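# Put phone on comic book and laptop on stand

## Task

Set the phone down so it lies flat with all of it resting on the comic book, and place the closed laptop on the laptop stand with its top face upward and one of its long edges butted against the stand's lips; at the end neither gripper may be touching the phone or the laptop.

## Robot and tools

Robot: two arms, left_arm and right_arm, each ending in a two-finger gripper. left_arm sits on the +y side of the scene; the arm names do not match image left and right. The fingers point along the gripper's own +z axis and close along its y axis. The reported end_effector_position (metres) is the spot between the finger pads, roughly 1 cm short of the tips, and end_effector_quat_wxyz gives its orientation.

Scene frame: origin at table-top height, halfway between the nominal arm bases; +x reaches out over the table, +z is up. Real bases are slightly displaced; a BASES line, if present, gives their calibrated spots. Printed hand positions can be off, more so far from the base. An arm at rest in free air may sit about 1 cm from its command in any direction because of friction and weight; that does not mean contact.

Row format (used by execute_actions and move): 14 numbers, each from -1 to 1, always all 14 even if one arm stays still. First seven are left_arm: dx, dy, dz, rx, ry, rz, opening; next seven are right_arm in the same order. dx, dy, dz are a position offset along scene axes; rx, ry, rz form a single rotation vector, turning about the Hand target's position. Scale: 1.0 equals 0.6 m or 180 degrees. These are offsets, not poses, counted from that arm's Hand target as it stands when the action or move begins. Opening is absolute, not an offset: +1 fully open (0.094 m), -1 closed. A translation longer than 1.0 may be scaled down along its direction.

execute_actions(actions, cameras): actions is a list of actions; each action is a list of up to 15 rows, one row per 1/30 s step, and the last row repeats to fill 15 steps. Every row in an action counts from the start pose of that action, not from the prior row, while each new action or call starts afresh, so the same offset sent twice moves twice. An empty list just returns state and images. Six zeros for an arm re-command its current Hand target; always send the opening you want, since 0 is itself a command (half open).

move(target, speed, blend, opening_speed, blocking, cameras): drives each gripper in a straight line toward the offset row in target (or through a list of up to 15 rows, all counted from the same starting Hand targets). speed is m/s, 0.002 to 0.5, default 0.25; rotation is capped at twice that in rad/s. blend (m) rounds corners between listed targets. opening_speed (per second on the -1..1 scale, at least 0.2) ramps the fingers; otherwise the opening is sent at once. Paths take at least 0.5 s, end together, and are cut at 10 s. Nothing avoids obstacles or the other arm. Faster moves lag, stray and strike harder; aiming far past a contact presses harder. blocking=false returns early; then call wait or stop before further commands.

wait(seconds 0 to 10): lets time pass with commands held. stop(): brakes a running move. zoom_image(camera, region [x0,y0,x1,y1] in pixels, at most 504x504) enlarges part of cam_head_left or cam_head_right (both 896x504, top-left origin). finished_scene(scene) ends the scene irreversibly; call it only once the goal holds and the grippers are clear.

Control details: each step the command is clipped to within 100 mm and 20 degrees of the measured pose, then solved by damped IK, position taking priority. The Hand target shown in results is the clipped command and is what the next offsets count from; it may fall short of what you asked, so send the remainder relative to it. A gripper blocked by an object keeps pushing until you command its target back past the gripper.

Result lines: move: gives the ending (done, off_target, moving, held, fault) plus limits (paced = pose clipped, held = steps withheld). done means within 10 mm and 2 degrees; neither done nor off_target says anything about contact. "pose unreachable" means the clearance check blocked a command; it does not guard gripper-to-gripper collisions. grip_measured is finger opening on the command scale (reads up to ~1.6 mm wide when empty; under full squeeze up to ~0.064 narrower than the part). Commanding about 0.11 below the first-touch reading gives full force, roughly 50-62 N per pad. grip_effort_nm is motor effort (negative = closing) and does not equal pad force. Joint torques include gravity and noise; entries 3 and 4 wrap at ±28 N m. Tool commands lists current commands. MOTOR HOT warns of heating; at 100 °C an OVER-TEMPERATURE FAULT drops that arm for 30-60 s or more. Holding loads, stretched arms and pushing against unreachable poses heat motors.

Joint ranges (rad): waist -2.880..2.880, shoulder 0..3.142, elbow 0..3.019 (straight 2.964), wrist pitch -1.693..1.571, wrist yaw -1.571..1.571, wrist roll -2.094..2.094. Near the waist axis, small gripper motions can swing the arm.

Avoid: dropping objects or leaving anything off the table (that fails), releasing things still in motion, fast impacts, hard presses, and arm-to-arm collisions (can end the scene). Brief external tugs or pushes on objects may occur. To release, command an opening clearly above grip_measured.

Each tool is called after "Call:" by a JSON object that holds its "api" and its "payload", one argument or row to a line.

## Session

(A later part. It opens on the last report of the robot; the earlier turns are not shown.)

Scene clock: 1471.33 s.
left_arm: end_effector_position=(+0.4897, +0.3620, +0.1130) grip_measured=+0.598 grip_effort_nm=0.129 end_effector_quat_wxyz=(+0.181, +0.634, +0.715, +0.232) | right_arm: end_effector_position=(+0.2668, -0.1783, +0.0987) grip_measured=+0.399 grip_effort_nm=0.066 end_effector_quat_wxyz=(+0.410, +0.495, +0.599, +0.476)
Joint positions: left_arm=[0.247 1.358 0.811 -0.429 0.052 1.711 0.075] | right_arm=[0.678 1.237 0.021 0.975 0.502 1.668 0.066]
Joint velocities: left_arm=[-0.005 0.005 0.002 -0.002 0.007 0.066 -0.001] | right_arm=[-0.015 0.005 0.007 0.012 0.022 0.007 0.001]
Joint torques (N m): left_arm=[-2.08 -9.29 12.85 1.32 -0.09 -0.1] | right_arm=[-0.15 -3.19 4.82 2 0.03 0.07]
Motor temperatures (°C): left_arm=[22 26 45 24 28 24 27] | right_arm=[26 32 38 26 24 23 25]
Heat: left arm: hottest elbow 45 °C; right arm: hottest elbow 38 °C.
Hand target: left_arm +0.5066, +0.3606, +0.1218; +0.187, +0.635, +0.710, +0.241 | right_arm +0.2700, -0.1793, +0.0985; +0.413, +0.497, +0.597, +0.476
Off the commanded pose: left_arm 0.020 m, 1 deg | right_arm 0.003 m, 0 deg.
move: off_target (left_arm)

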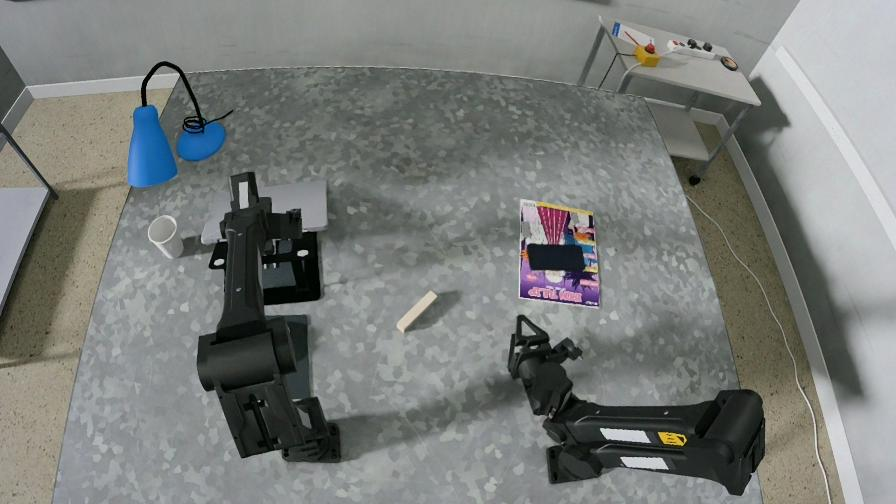

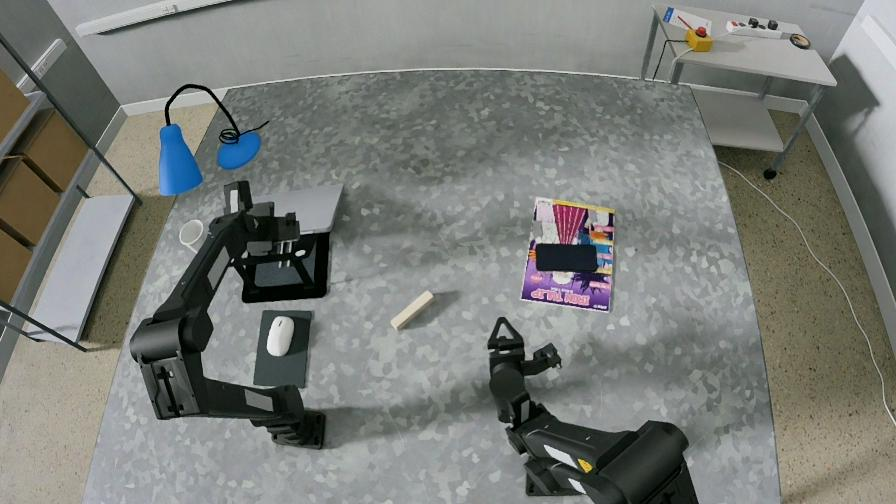

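Call:
{"api": "move", "payload": {
  "target": [
    [0.01,-0.005,-0.07,0,0,0,0.6,0,0,0,0,0,0,0.4],
    [0.065,-0.005,-0.075,0,0,0,0.6,0,0,0,0,0,0,0.4]
  ],
  "speed": 0.035
}}

Call:
{"api": "zoom_image", "payload": {
  "camera": "cam_head_left",
  "region": [200, 170, 340, 310]
}}

Call:
{"api": "zoom_image", "payload": {
  "camera": "cam_head_right",
  "region": [210, 170, 350, 310]
}}

Scene clock: 1476.87 s.
left_arm: end_effector_position=(+0.5235, +0.3588, +0.0710) grip_measured=+0.598 grip_effort_nm=0.129 end_effector_quat_wxyz=(+0.184, +0.630, +0.718, +0.232) | right_arm: end_effector_position=(+0.2668, -0.1783, +0.0987) grip_measured=+0.399 grip_effort_nm=0.066 end_effector_quat_wxyz=(+0.410, +0.495, +0.599, +0.476)
Joint positions: left_arm=[0.217 1.512 0.838 -0.297 0.037 1.674 0.075] | right_arm=[0.678 1.237 0.021 0.975 0.502 1.668 0.066]
Joint velocities: left_arm=[-0.015 -0.005 -0.002 0.002 -0.051 -0.037 0] | right_arm=[-0.015 -0.015 -0.017 -0.012 0.007 0.022 -0.001]
Joint torques (N m): left_arm=[-2.84 -10.58 13.44 1.54 -0.26 0.04] | right_arm=[-0.15 -3.25 4.79 1.98 0.03 0.05]
Motor temperatures (°C): left_arm=[22 26 45 24 28 24 27] | right_arm=[26 32 38 26 24 23 25]
Heat: left arm: hottest elbow 45 °C; right arm: hottest elbow 38 °C.
Hand target: left_arm +0.5449, +0.3570, +0.0768; +0.187, +0.635, +0.710, +0.241 | right_arm +0.2700, -0.1793, +0.0985; +0.413, +0.497, +0.597, +0.476
Off the commanded pose: left_arm 0.023 m, 2 deg | right_arm 0.003 m, 0 deg.
move: off_target (left_arm)

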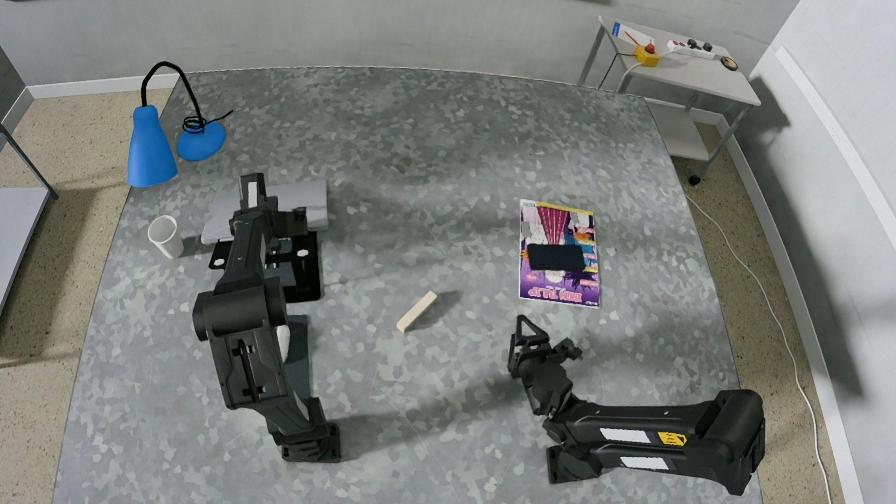

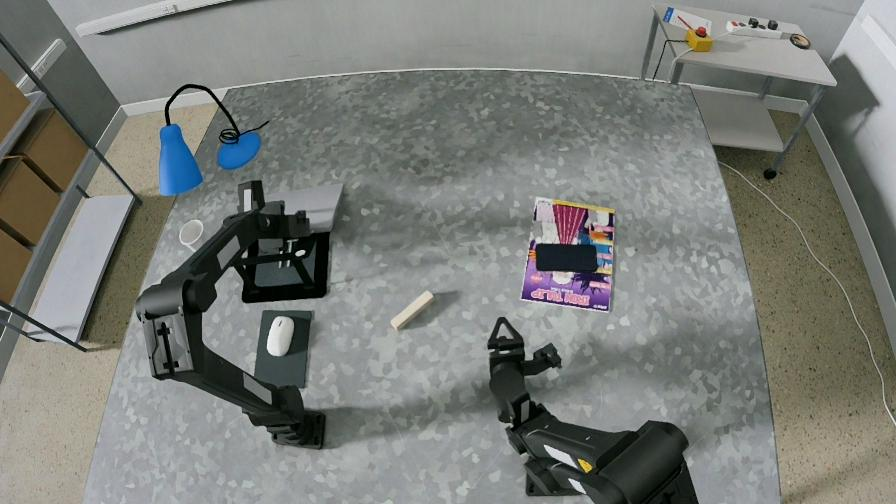

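Scaled by 3.600.

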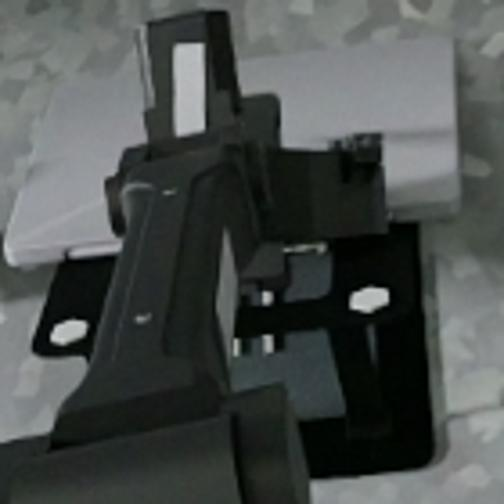

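Scaled by 3.600.

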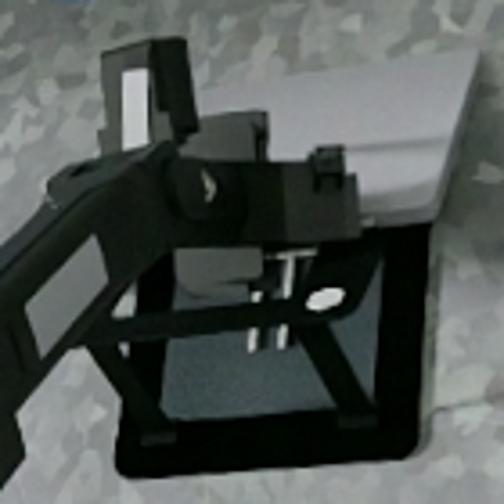

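Call:
{"api": "move", "payload": {
  "target": [0.045,0,-0.005,0,0,0,0.6,0,0,0,0,0,0,0.4],
  "speed": 0.035
}}

Call:
{"api": "zoom_image", "payload": {
  "camera": "cam_head_left",
  "region": [200, 170, 340, 310]
}}

Call:
{"api": "zoom_image", "payload": {
  "camera": "cam_head_right",
  "region": [210, 170, 350, 310]
}}

Scene clock: 1481.23 s.
left_arm: end_effector_position=(+0.5452, +0.3582, +0.0598) grip_measured=+0.598 grip_effort_nm=0.129 end_effector_quat_wxyz=(+0.177, +0.635, +0.717, +0.227) | right_arm: end_effector_position=(+0.2668, -0.1783, +0.0987) grip_measured=+0.399 grip_effort_nm=0.066 end_effector_quat_wxyz=(+0.410, +0.495, +0.599, +0.476)
Joint positions: left_arm=[0.203 1.586 0.896 -0.297 0.027 1.674 0.075] | right_arm=[0.678 1.237 0.021 0.975 0.502 1.668 0.066]
Joint velocities: left_arm=[0.005 0.005 -0.002 -0.022 0.051 -0.081 0] | right_arm=[-0.005 -0.015 0.002 0.007 0.022 -0.007 0]
Joint torques (N m): left_arm=[-2.37 -12.92 14.13 1.11 -0.25 -0.07] | right_arm=[-0.21 -3.25 4.82 1.99 0.04 0.06]
Motor temperatures (°C): left_arm=[22 26 45 24 28 24 27] | right_arm=[26 32 38 26 24 23 25]
Heat: left arm: hottest elbow 45 °C; right arm: hottest elbow 38 °C.
Hand target: left_arm +0.5719, +0.3565, +0.0735; +0.187, +0.635, +0.710, +0.241 | right_arm +0.2700, -0.1793, +0.0985; +0.413, +0.497, +0.597, +0.476
Off the commanded pose: left_arm 0.030 m, 2 deg | right_arm 0.003 m, 0 deg.
move: off_target (left_arm)

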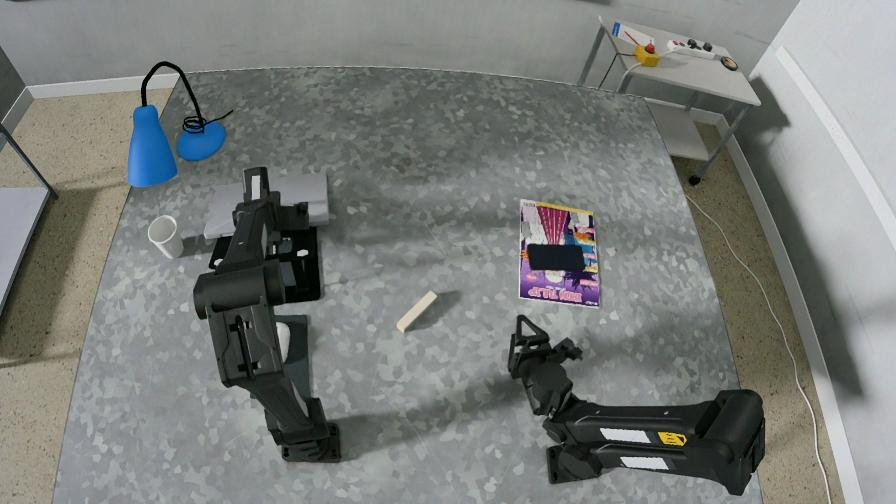

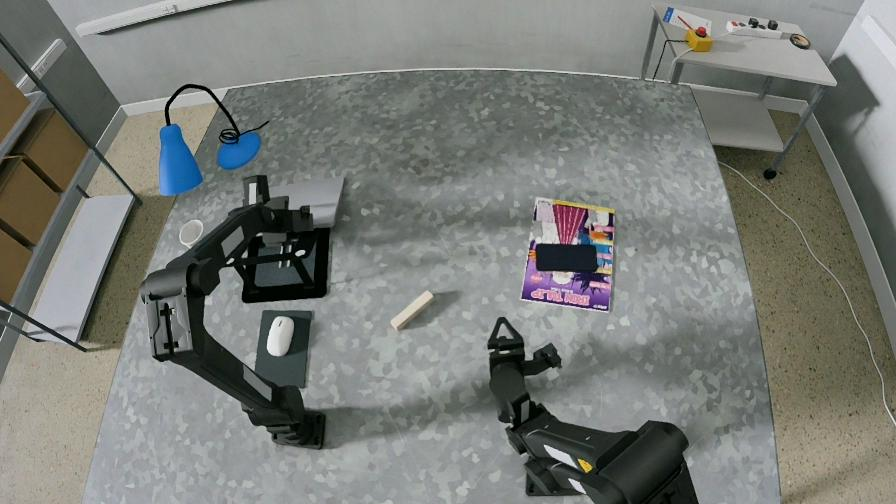

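Scaled by 3.600.

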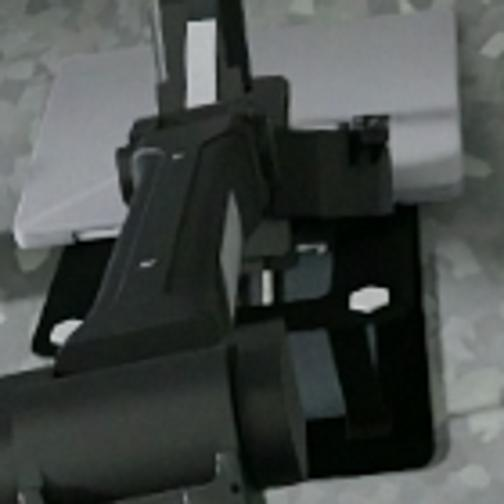

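Scaled by 3.600.

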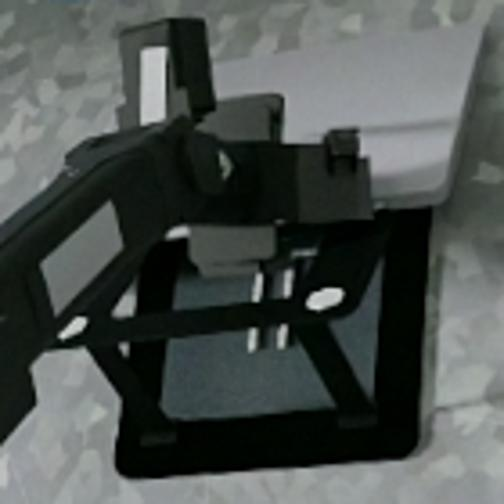

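Call:
{"api": "move", "payload": {
  "target": [-0.045,0,0.05,0.0113,-0.0656,0,0.6,0,0,0,0,0,0,0.4],
  "speed": 0.035
}}

Call:
{"api": "zoom_image", "payload": {
  "camera": "cam_head_left",
  "region": [200, 170, 340, 310]
}}

Call:
{"api": "zoom_image", "payload": {
  "camera": "cam_head_right",
  "region": [210, 170, 350, 310]
}}

Scene clock: 1500.47 s.
left_arm: end_effector_position=(+0.5426, +0.3552, +0.0876) grip_measured=+0.598 grip_effort_nm=0.115 end_effector_quat_wxyz=(+0.236, +0.616, +0.689, +0.299) | right_arm: end_effector_position=(+0.2668, -0.1783, +0.0987) grip_measured=+0.399 grip_effort_nm=0.066 end_effector_quat_wxyz=(+0.410, +0.495, +0.599, +0.476)
Joint positions: left_arm=[0.203 1.496 0.779 -0.072 0.041 1.674 0.075] | right_arm=[0.678 1.237 0.021 0.975 0.502 1.668 0.066]
Joint velocities: left_arm=[-0.015 0.005 -0.007 0.002 -0.022 0.022 -0.001] | right_arm=[-0.005 0.005 -0.002 -0.017 0.051 0.022 -0.001]
Joint torques (N m): left_arm=[-1.26 -15.44 8.46 2.25 0.21 -0.06] | right_arm=[-0.15 -3.31 4.82 1.99 0.03 0.06]
Motor temperatures (°C): left_arm=[22 27 46 24 28 23 27] | right_arm=[26 32 38 26 24 23 25]
Heat: left arm: hottest elbow 46 °C; right arm: hottest elbow 38 °C.
Hand target: left_arm +0.5448, +0.3570, +0.1041; +0.249, +0.610, +0.683, +0.317 | right_arm +0.2700, -0.1793, +0.0985; +0.413, +0.497, +0.597, +0.476
Off the commanded pose: left_arm 0.016 m, 3 deg | right_arm 0.003 m, 0 deg.
move: off_target (left_arm)

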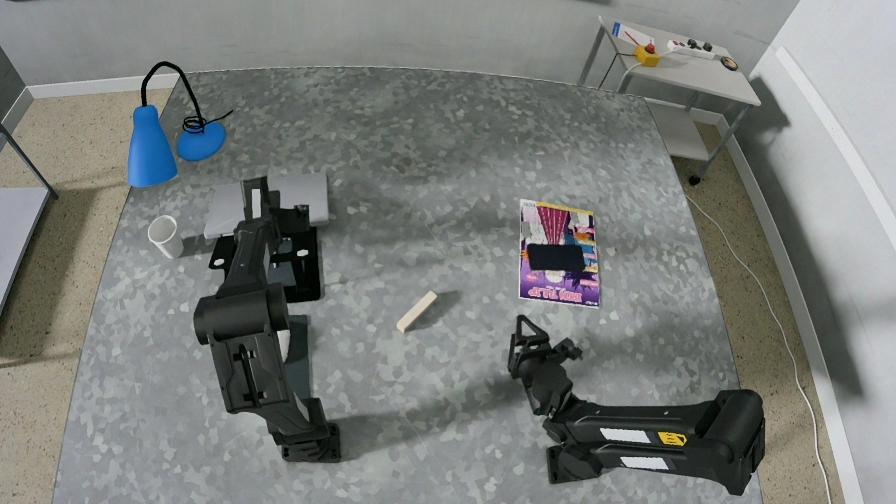

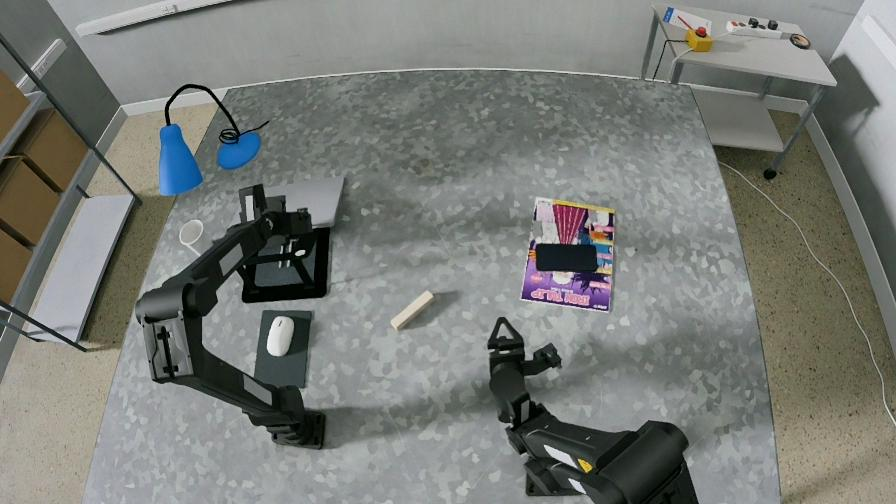

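Scaled by 3.600.

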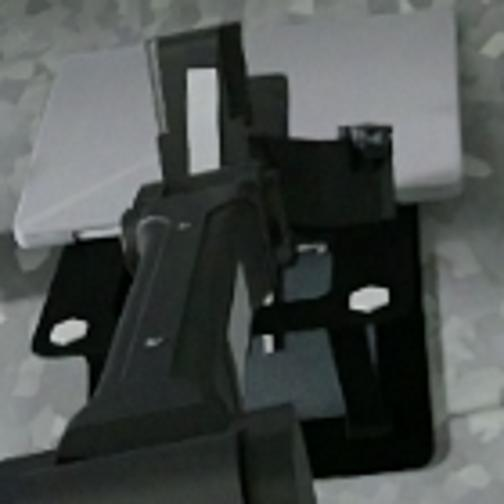

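Scaled by 3.600.

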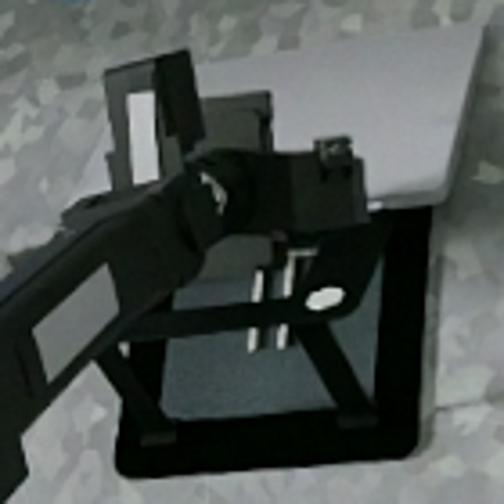

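Call:
{"api": "move", "payload": {
  "target": [0,0,0,0,0,0,-0.85,0,0,0,0,0,0,0.4],
  "opening_speed": 0.5
}}

Call:
{"api": "zoom_image", "payload": {
  "camera": "cam_head_left",
  "region": [200, 170, 340, 310]
}}

Call:
{"api": "zoom_image", "payload": {
  "camera": "cam_head_right",
  "region": [210, 170, 350, 310]
}}

Scene clock: 1510.13 s.
left_arm: end_effector_position=(+0.5301, +0.3553, +0.0749) grip_measured=-0.312 grip_effort_nm=-1.013 end_effector_quat_wxyz=(+0.239, +0.586, +0.723, +0.277) | right_arm: end_effector_position=(+0.2668, -0.1783, +0.0987) grip_measured=+0.399 grip_effort_nm=0.061 end_effector_quat_wxyz=(+0.410, +0.495, +0.599, +0.476)
Joint positions: left_arm=[0.209 1.496 0.754 -0.08 0.04 1.585 0.032] | right_arm=[0.678 1.237 0.021 0.975 0.502 1.668 0.066]
Joint velocities: left_arm=[0.005 -0.005 -0.007 0.007 -0.037 0.022 0] | right_arm=[-0.005 -0.015 -0.002 -0.007 -0.007 0.022 0]
Joint torques (N m): left_arm=[-1.9 -14.68 10.41 2.36 0.02 0.81] | right_arm=[-0.21 -3.25 4.79 1.99 0.03 0.07]
Motor temperatures (°C): left_arm=[22 27 45 24 28 24 27] | right_arm=[26 32 38 26 24 23 25]
Heat: left arm: hottest elbow 45 °C; right arm: hottest elbow 38 °C.
Hand target: left_arm +0.5449, +0.3568, +0.1040; +0.249, +0.610, +0.682, +0.316 | right_arm +0.2700, -0.1793, +0.0985; +0.413, +0.497, +0.597, +0.476
Off the commanded pose: left_arm 0.033 m, 7 deg | right_arm 0.003 m, 0 deg.
move: off_target (left_arm)

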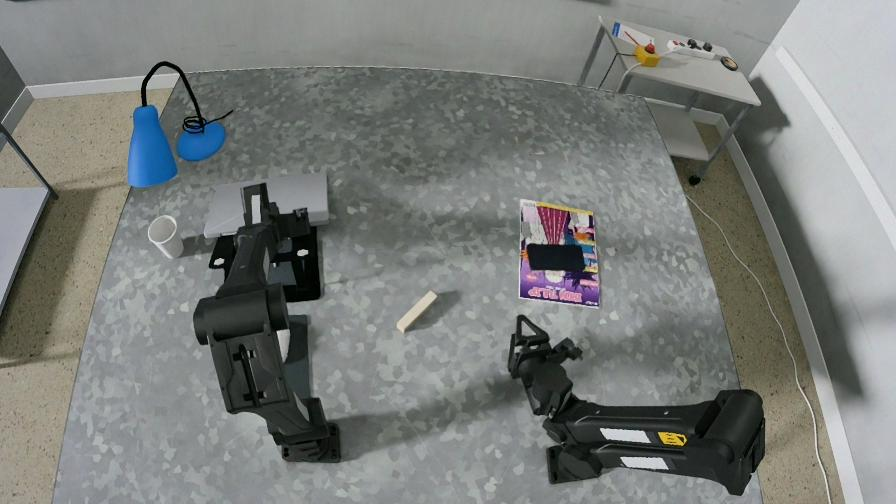

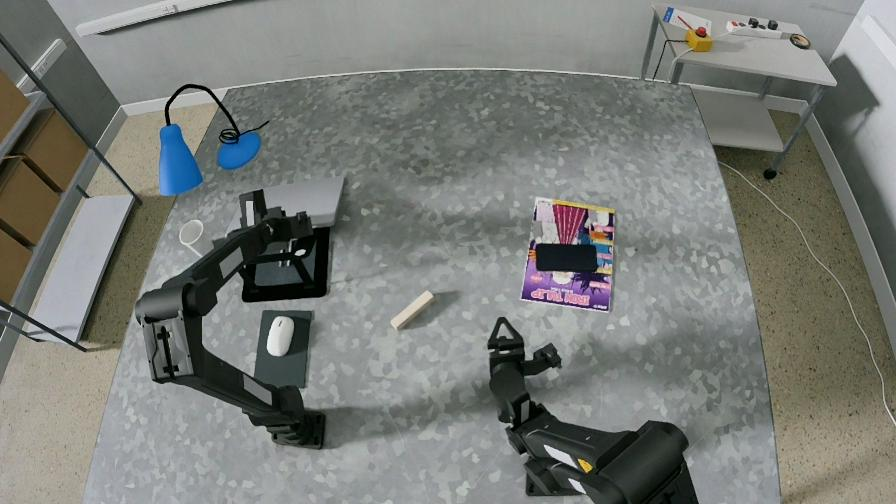

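Scaled by 3.600.

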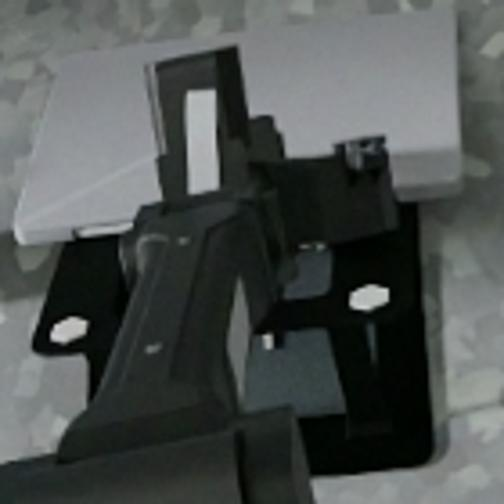

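Scaled by 3.600.

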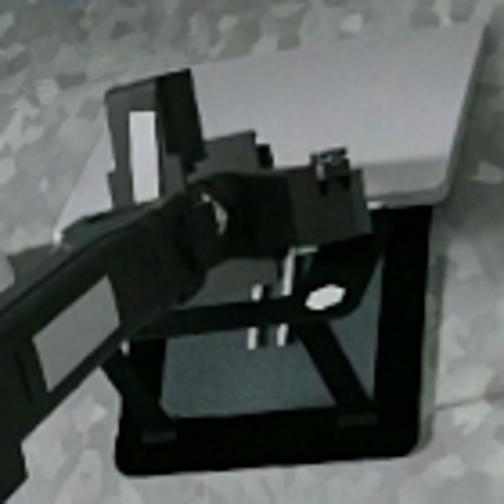

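Call:
{"api": "move", "payload": {
  "target": [-0.05,0,0.17,0,0,0,-0.85,0,0,0,0,0,0,0.4],
  "speed": 0.06
}}

Call:
{"api": "zoom_image", "payload": {
  "camera": "cam_head_left",
  "region": [190, 150, 350, 310]
}}

Call:
{"api": "zoom_image", "payload": {
  "camera": "cam_head_right",
  "region": [200, 150, 360, 310]
}}

Scene clock: 1520.40 s.
left_arm: end_effector_position=(+0.4817, +0.3420, +0.1052) grip_measured=-0.341 grip_effort_nm=-1.009 end_effector_quat_wxyz=(+0.199, +0.620, +0.724, +0.230) | right_arm: end_effector_position=(+0.2668, -0.1783, +0.0987) grip_measured=+0.399 grip_effort_nm=0.066 end_effector_quat_wxyz=(+0.410, +0.495, +0.599, +0.476)
Joint positions: left_arm=[0.209 1.332 0.754 -0.377 0.051 1.638 0.031] | right_arm=[0.678 1.237 0.021 0.975 0.502 1.668 0.066]
Joint velocities: left_arm=[-0.015 0.005 0.002 -0.012 0.022 -0.007 0.001] | right_arm=[0.005 0.015 -0.002 -0.002 -0.095 -0.007 0.001]
Joint torques (N m): left_arm=[-0.03 -19.84 16.21 2.15 0.05 0.36] | right_arm=[-0.21 -3.31 4.81 2 0.03 0.07]
Motor temperatures (°C): left_arm=[22 27 44 24 28 24 28] | right_arm=[26 32 38 26 24 23 25]
Heat: left arm: hottest elbow 44 °C; right arm: hottest elbow 38 °C.
Hand target: left_arm +0.5138, +0.3563, +0.1990; +0.249, +0.610, +0.683, +0.316 | right_arm +0.2700, -0.1793, +0.0985; +0.413, +0.497, +0.597, +0.476
Off the commanded pose: left_arm 0.107 m, 12 deg; position clipped | right_arm 0.003 m, 0 deg.
move: off_target (left_arm); limits=paced

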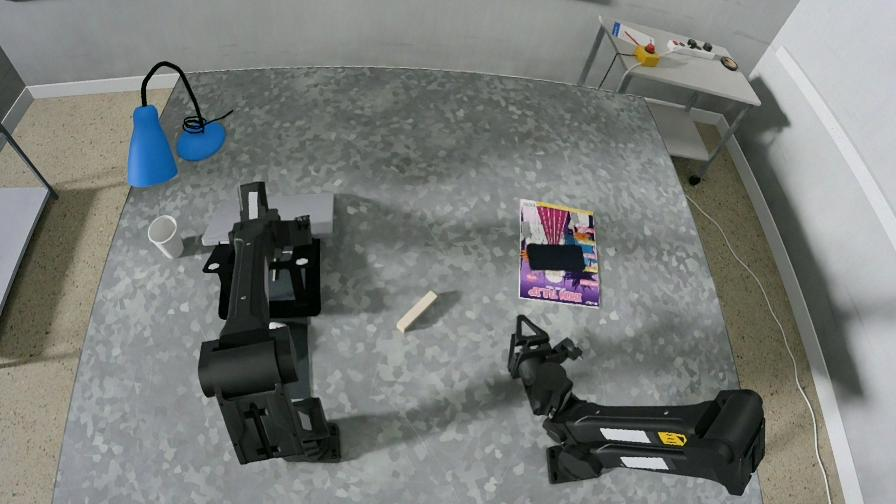

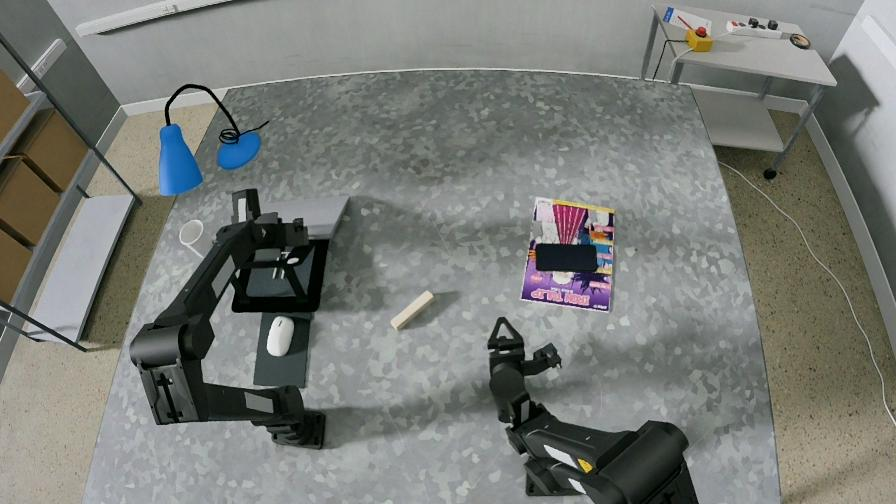

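Scaled by 3.150.

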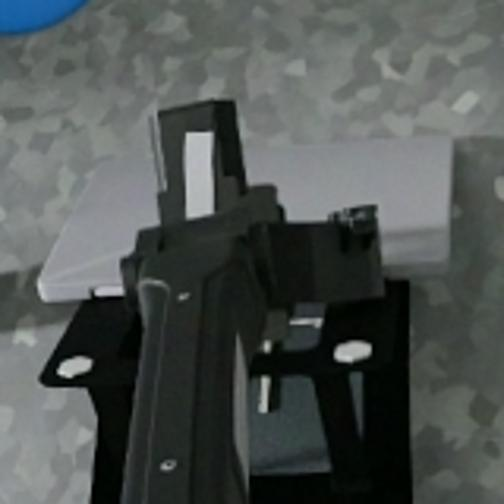

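Scaled by 3.150.

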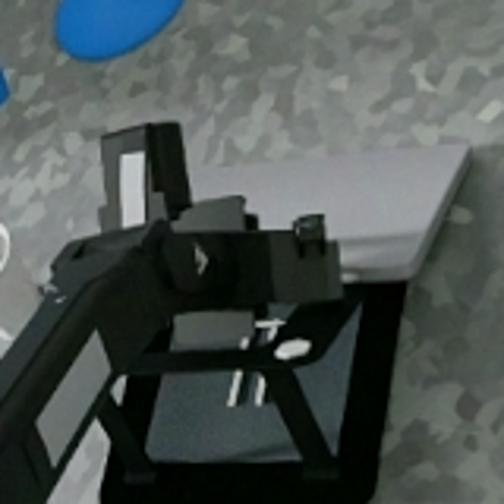

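Call:
{"api": "move", "payload": {
  "target": [0.0,0.01,0.06,0,0,0,-0.85,0,0,0,0,0,0,0.4],
  "speed": 0.08
}}

Call:
{"api": "zoom_image", "payload": {
  "camera": "cam_head_left",
  "region": [190, 170, 350, 330]
}}

Call:
{"api": "zoom_image", "payload": {
  "camera": "cam_head_right",
  "region": [200, 170, 360, 330]
}}

Scene clock: 1526.70 s.
left_arm: end_effector_position=(+0.4757, +0.3420, +0.1106) grip_measured=-0.353 grip_effort_nm=-1.009 end_effector_quat_wxyz=(+0.199, +0.619, +0.726, +0.225) | right_arm: end_effector_position=(+0.2668, -0.1783, +0.0987) grip_measured=+0.399 grip_effort_nm=0.066 end_effector_quat_wxyz=(+0.410, +0.495, +0.599, +0.476)
Joint positions: left_arm=[0.216 1.309 0.754 -0.409 0.059 1.638 0.03] | right_arm=[0.678 1.237 0.021 0.975 0.502 1.668 0.066]
Joint velocities: left_arm=[-0.005 -0.024 -0.002 0.002 0.022 -0.007 0] | right_arm=[-0.005 -0.034 -0.012 -0.002 0.022 0.037 0]
Joint torques (N m): left_arm=[-0.67 -20.42 15.64 2.78 -0.14 0.49] | right_arm=[-0.21 -3.25 4.81 1.99 0.03 0.07]
Motor temperatures (°C): left_arm=[22 28 45 24 27 24 28] | right_arm=[26 32 38 26 24 23 25]
Heat: left arm: hottest elbow 45 °C; right arm: hottest elbow 38 °C.
Hand target: left_arm +0.5051, +0.3574, +0.2050; +0.249, +0.610, +0.683, +0.316 | right_arm +0.2700, -0.1793, +0.0985; +0.413, +0.497, +0.597, +0.476
Off the commanded pose: left_arm 0.132 m, 13 deg; position clipped | right_arm 0.003 m, 0 deg.
move: off_target (left_arm); limits=paced

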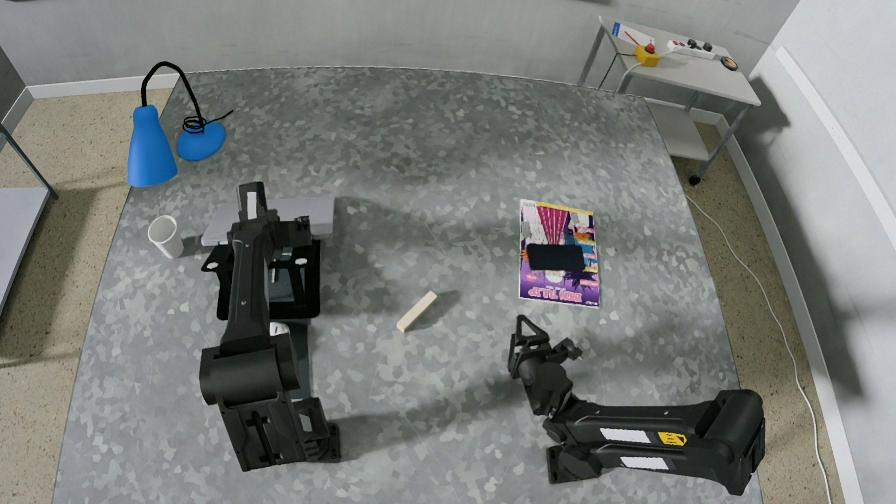

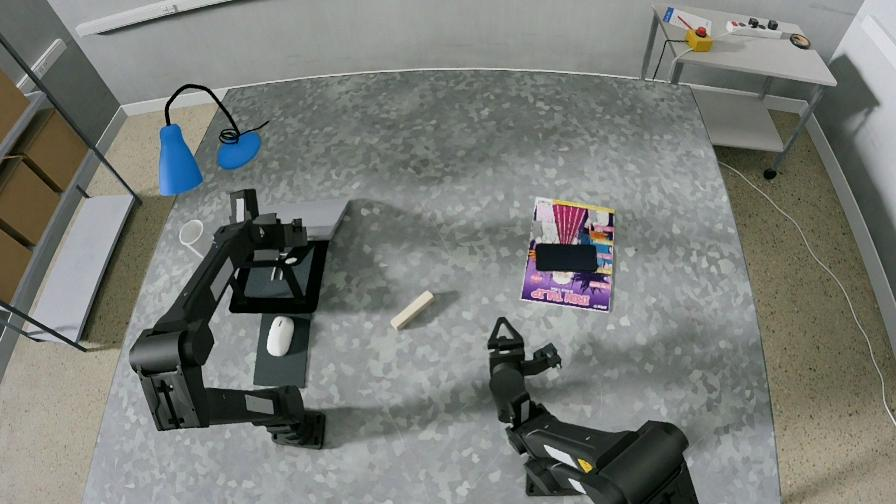

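Scaled by 3.150.

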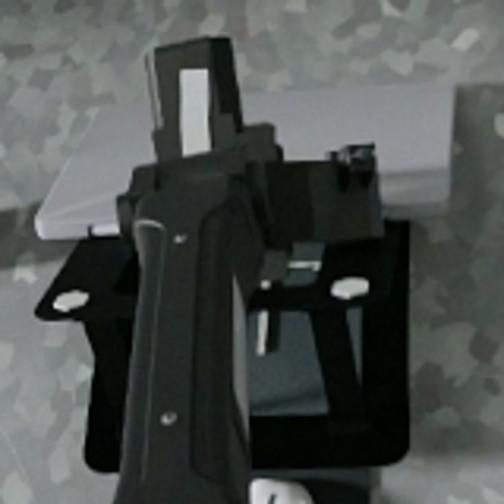

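Scaled by 3.150.

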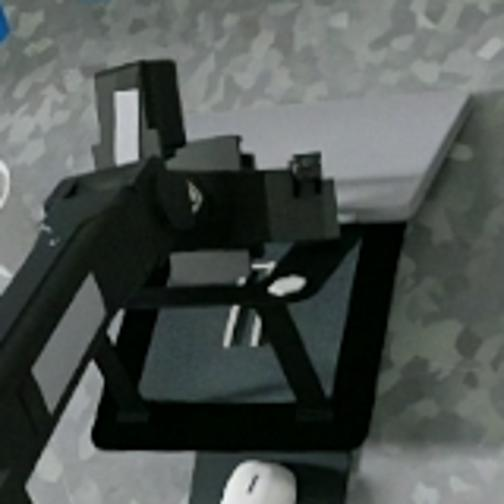

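Call:
{"api": "move", "payload": {
  "target": [0.075,-0.01,-0.03,0.0075,-0.0437,0,-0.85,0,0,0,0,0,0,0.4],
  "speed": 0.08,
  "cameras": ["cam_head_left"]
}}

Scene clock: 1532.33 s.
left_arm: end_effector_position=(+0.5012, +0.3424, +0.1052) grip_measured=-0.394 grip_effort_nm=-1.009 end_effector_quat_wxyz=(+0.239, +0.598, +0.718, +0.266) | right_arm: end_effector_position=(+0.2668, -0.1783, +0.0987) grip_measured=+0.399 grip_effort_nm=0.071 end_effector_quat_wxyz=(+0.410, +0.495, +0.599, +0.476)
Joint positions: left_arm=[0.203 1.357 0.722 -0.206 0.057 1.598 0.028] | right_arm=[0.678 1.237 0.021 0.975 0.502 1.668 0.066]
Joint velocities: left_arm=[-0.015 -0.005 0.017 0.017 -0.051 -0.037 0] | right_arm=[0.005 -0.005 -0.002 0.007 0.022 -0.007 0.001]
Joint torques (N m): left_arm=[-2.37 -16.56 15.36 4.96 -0.96 0.49] | right_arm=[-0.09 -3.19 4.81 1.99 0.03 0.07]
Motor temperatures (°C): left_arm=[22 28 45 24 28 24 28] | right_arm=[26 32 38 26 24 23 25]
Heat: left arm: hottest elbow 45 °C; right arm: hottest elbow 38 °C.
Hand target: left_arm +0.5495, +0.3507, +0.1870; +0.289, +0.589, +0.660, +0.365 | right_arm +0.2700, -0.1793, +0.0985; +0.413, +0.497, +0.597, +0.476
Off the commanded pose: left_arm 0.096 m, 14 deg | right_arm 0.003 m, 0 deg.
move: off_target (left_arm)
Images, in order (width x height): cam_head_left 896x504.

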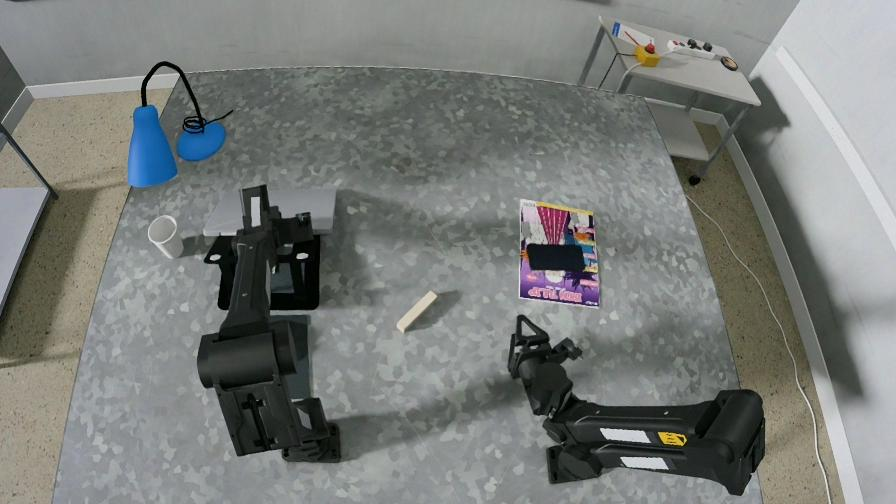

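Call:
{"api": "move", "payload": {
  "target": [0.0,0.0,0.12,0,0,0,-0.85,0,0,0,0,0,0,0.4],
  "speed": 0.1,
  "cameras": ["cam_head_left"]
}}

Scene clock: 1536.77 s.
left_arm: end_effector_position=(+0.4954, +0.3407, +0.1026) grip_measured=-0.394 grip_effort_nm=-1.009 end_effector_quat_wxyz=(+0.237, +0.593, +0.722, +0.265) | right_arm: end_effector_position=(+0.2668, -0.1783, +0.0987) grip_measured=+0.399 grip_effort_nm=0.061 end_effector_quat_wxyz=(+0.410, +0.495, +0.599, +0.476)
Joint positions: left_arm=[0.199 1.347 0.706 -0.206 0.049 1.584 0.028] | right_arm=[0.678 1.237 0.021 0.975 0.502 1.668 0.066]
Joint velocities: left_arm=[0.005 -0.024 -0.007 0.007 -0.022 -0.066 0.001] | right_arm=[-0.015 0.005 -0.002 -0.002 0.022 -0.037 0]
Joint torques (N m): left_arm=[-2.32 -20.42 13.98 4.08 -0.63 0.63] | right_arm=[-0.15 -3.19 4.79 2 0.03 0.07]
Motor temperatures (°C): left_arm=[22 27 46 24 28 24 28] | right_arm=[26 32 38 26 24 23 25]
Heat: left arm: hottest elbow 46 °C; right arm: hottest elbow 38 °C.
Hand target: left_arm +0.5286, +0.3467, +0.1968; +0.289, +0.589, +0.660, +0.365 | right_arm +0.2700, -0.1793, +0.0985; +0.413, +0.497, +0.597, +0.476
Off the commanded pose: left_arm 0.166 m, 15 deg; position clipped | right_arm 0.003 m, 0 deg.
move: off_target (left_arm); limits=paced
Images, in order (width x height): cam_head_left 896x504.

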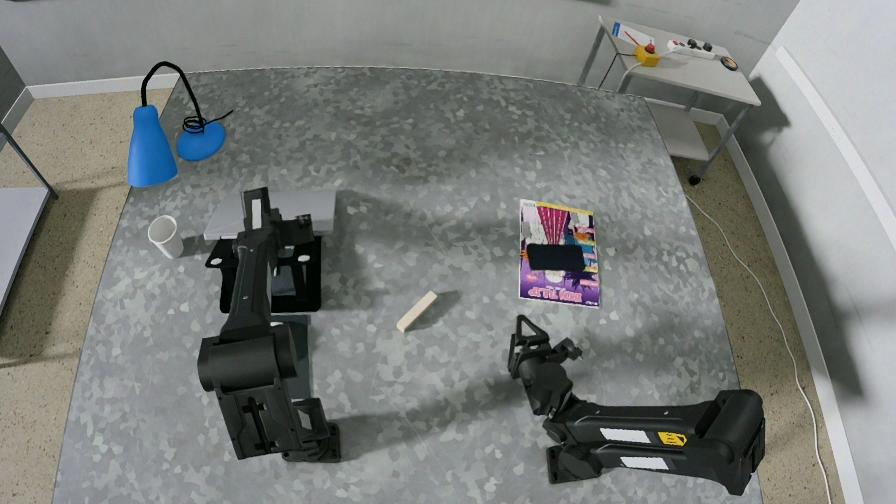

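Call:
{"api": "move", "payload": {
  "target": [0.02,0.0,0.0,-0.019,0.11,0,-0.85,0,0,0,0,0,0,0.4],
  "speed": 0.12,
  "cameras": ["cam_head_left"]
}}

Scene clock: 1543.87 s.
left_arm: end_effector_position=(+0.4946, +0.3418, +0.1316) grip_measured=-0.395 grip_effort_nm=-1.009 end_effector_quat_wxyz=(+0.155, +0.627, +0.740, +0.187) | right_arm: end_effector_position=(+0.2668, -0.1783, +0.0987) grip_measured=+0.399 grip_effort_nm=0.066 end_effector_quat_wxyz=(+0.410, +0.495, +0.599, +0.476)
Joint positions: left_arm=[0.191 1.371 0.919 -0.629 0.02 1.621 0.028] | right_arm=[0.678 1.237 0.021 0.975 0.502 1.668 0.066]
Joint velocities: left_arm=[-0.005 -0.015 -0.012 -0.007 -0.022 -0.051 -0.001] | right_arm=[-0.005 -0.005 0.002 0.002 -0.022 -0.022 -0.001]
Joint torques (N m): left_arm=[-1.9 -13.92 21.09 0.7 -0.27 0.33] | right_arm=[-0.21 -3.25 4.79 1.99 0.03 0.08]
Motor temperatures (°C): left_arm=[22 27 46 24 28 24 28] | right_arm=[26 32 37 26 24 23 25]
Heat: left arm: hottest elbow 46 °C; right arm: hottest elbow 37 °C.
Hand target: left_arm +0.5413, +0.3467, +0.1963; +0.187, +0.635, +0.710, +0.240 | right_arm +0.2700, -0.1793, +0.0985; +0.413, +0.497, +0.597, +0.476
Off the commanded pose: left_arm 0.080 m, 8 deg | right_arm 0.003 m, 0 deg.
move: off_target (left_arm); limits=paced
Images, in order (width x height): cam_head_left 896x504.

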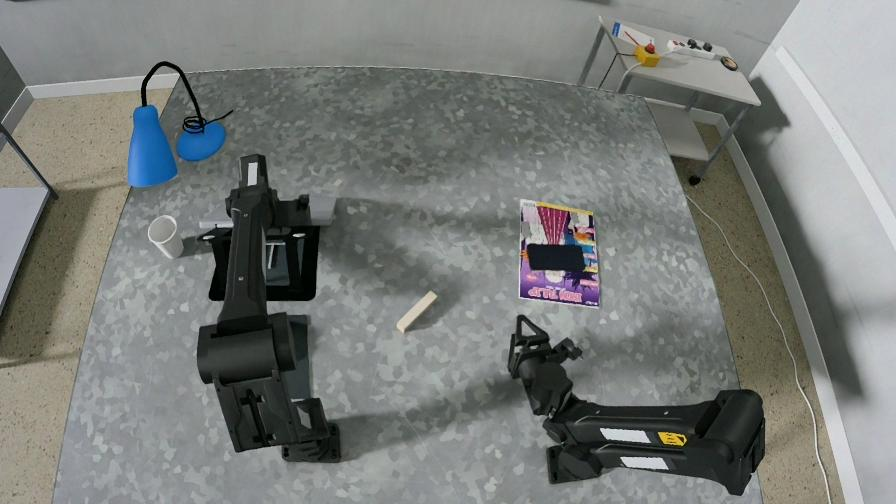

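Call:
{"api": "zoom_image", "payload": {
  "camera": "cam_head_left",
  "region": [190, 170, 350, 330]
}}

Call:
{"api": "execute_actions", "payload": {
  "actions": []
}}

Call:
{"api": "zoom_image", "payload": {
  "camera": "cam_head_right",
  "region": [200, 170, 360, 330]
}}

Scaled by 3.150.

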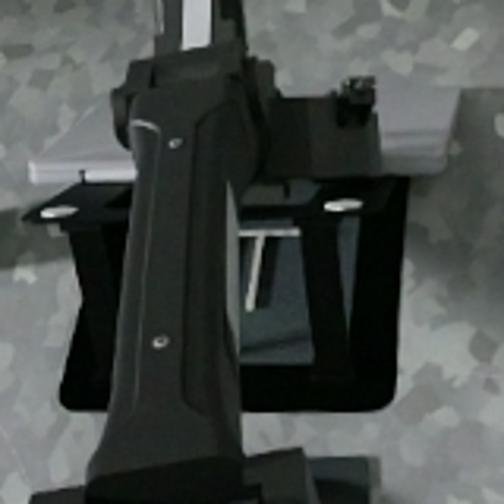

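Scene clock: 1547.50 s.
left_arm: end_effector_position=(+0.4947, +0.3418, +0.1316) grip_measured=-0.395 grip_effort_nm=-1.009 end_effector_quat_wxyz=(+0.155, +0.627, +0.740, +0.187) | right_arm: end_effector_position=(+0.2668, -0.1783, +0.0987) grip_measured=+0.399 grip_effort_nm=0.061 end_effector_quat_wxyz=(+0.410, +0.495, +0.599, +0.476)
Joint positions: left_arm=[0.191 1.371 0.92 -0.63 0.02 1.621 0.028] | right_arm=[0.678 1.237 0.021 0.975 0.502 1.668 0.066]
Joint velocities: left_arm=[-0.005 0.005 -0.007 0.002 0.022 -0.037 0.001] | right_arm=[-0.005 -0.005 -0.007 -0.022 0.007 -0.095 -0.001]
Joint torques (N m): left_arm=[-2.96 -13.22 20.9 0.68 -0.28 0.32] | right_arm=[-0.09 -3.25 4.83 2.02 0.03 0.07]
Motor temperatures (°C): left_arm=[22 28 47 24 28 24 29] | right_arm=[26 32 37 26 24 23 25]
Heat: left arm: hottest elbow 47 °C; right arm: hottest elbow 37 °C.
Hand target: left_arm +0.5414, +0.3467, +0.1963; +0.187, +0.635, +0.711, +0.240 | right_arm +0.2700, -0.1793, +0.0985; +0.413, +0.497, +0.597, +0.476
Tool commands: left_gripper/opening=-0.85 right_gripper/opening=+0.4
Off the commanded pose: left_arm 0.080 m, 8 deg | right_arm 0.003 m, 0 deg.

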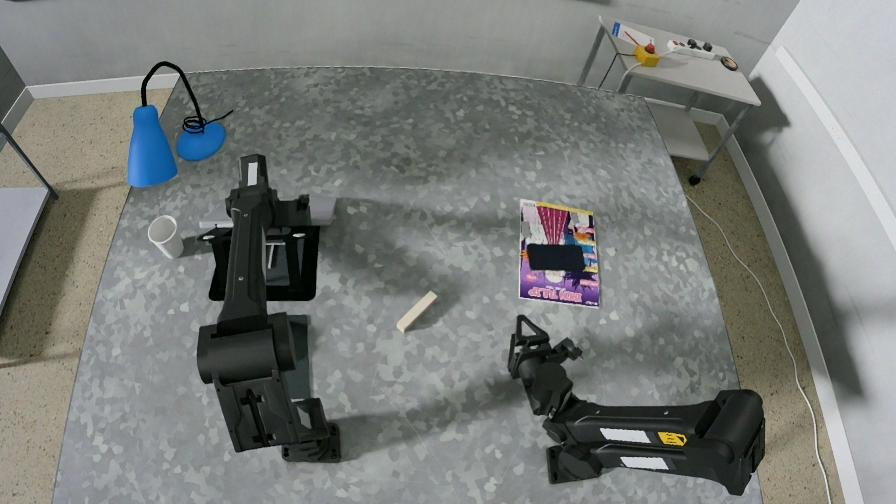

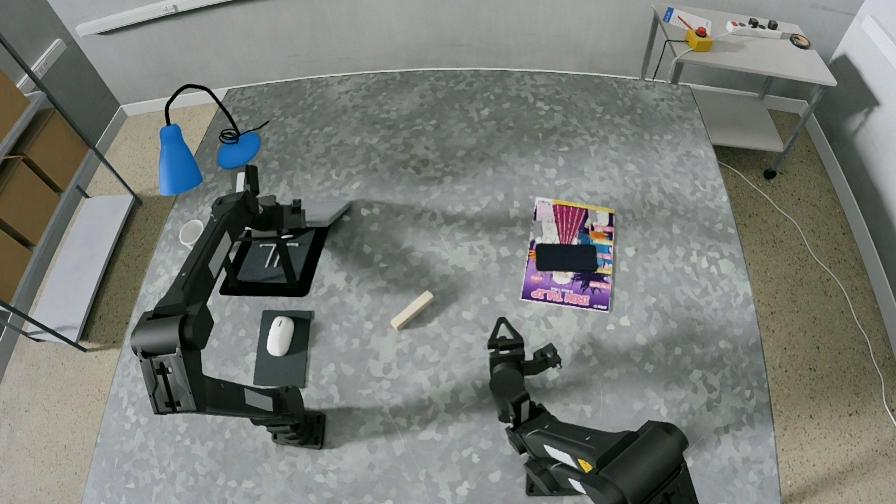

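Scaled by 3.150.

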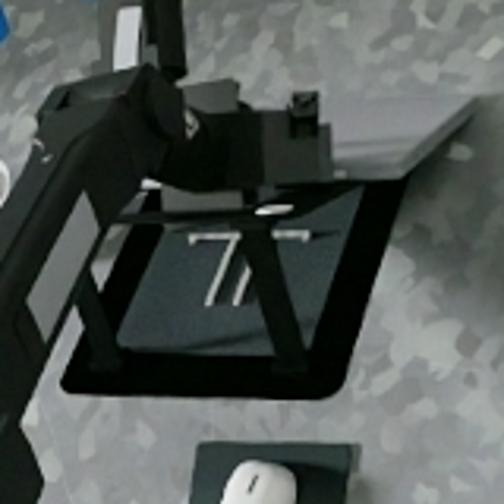

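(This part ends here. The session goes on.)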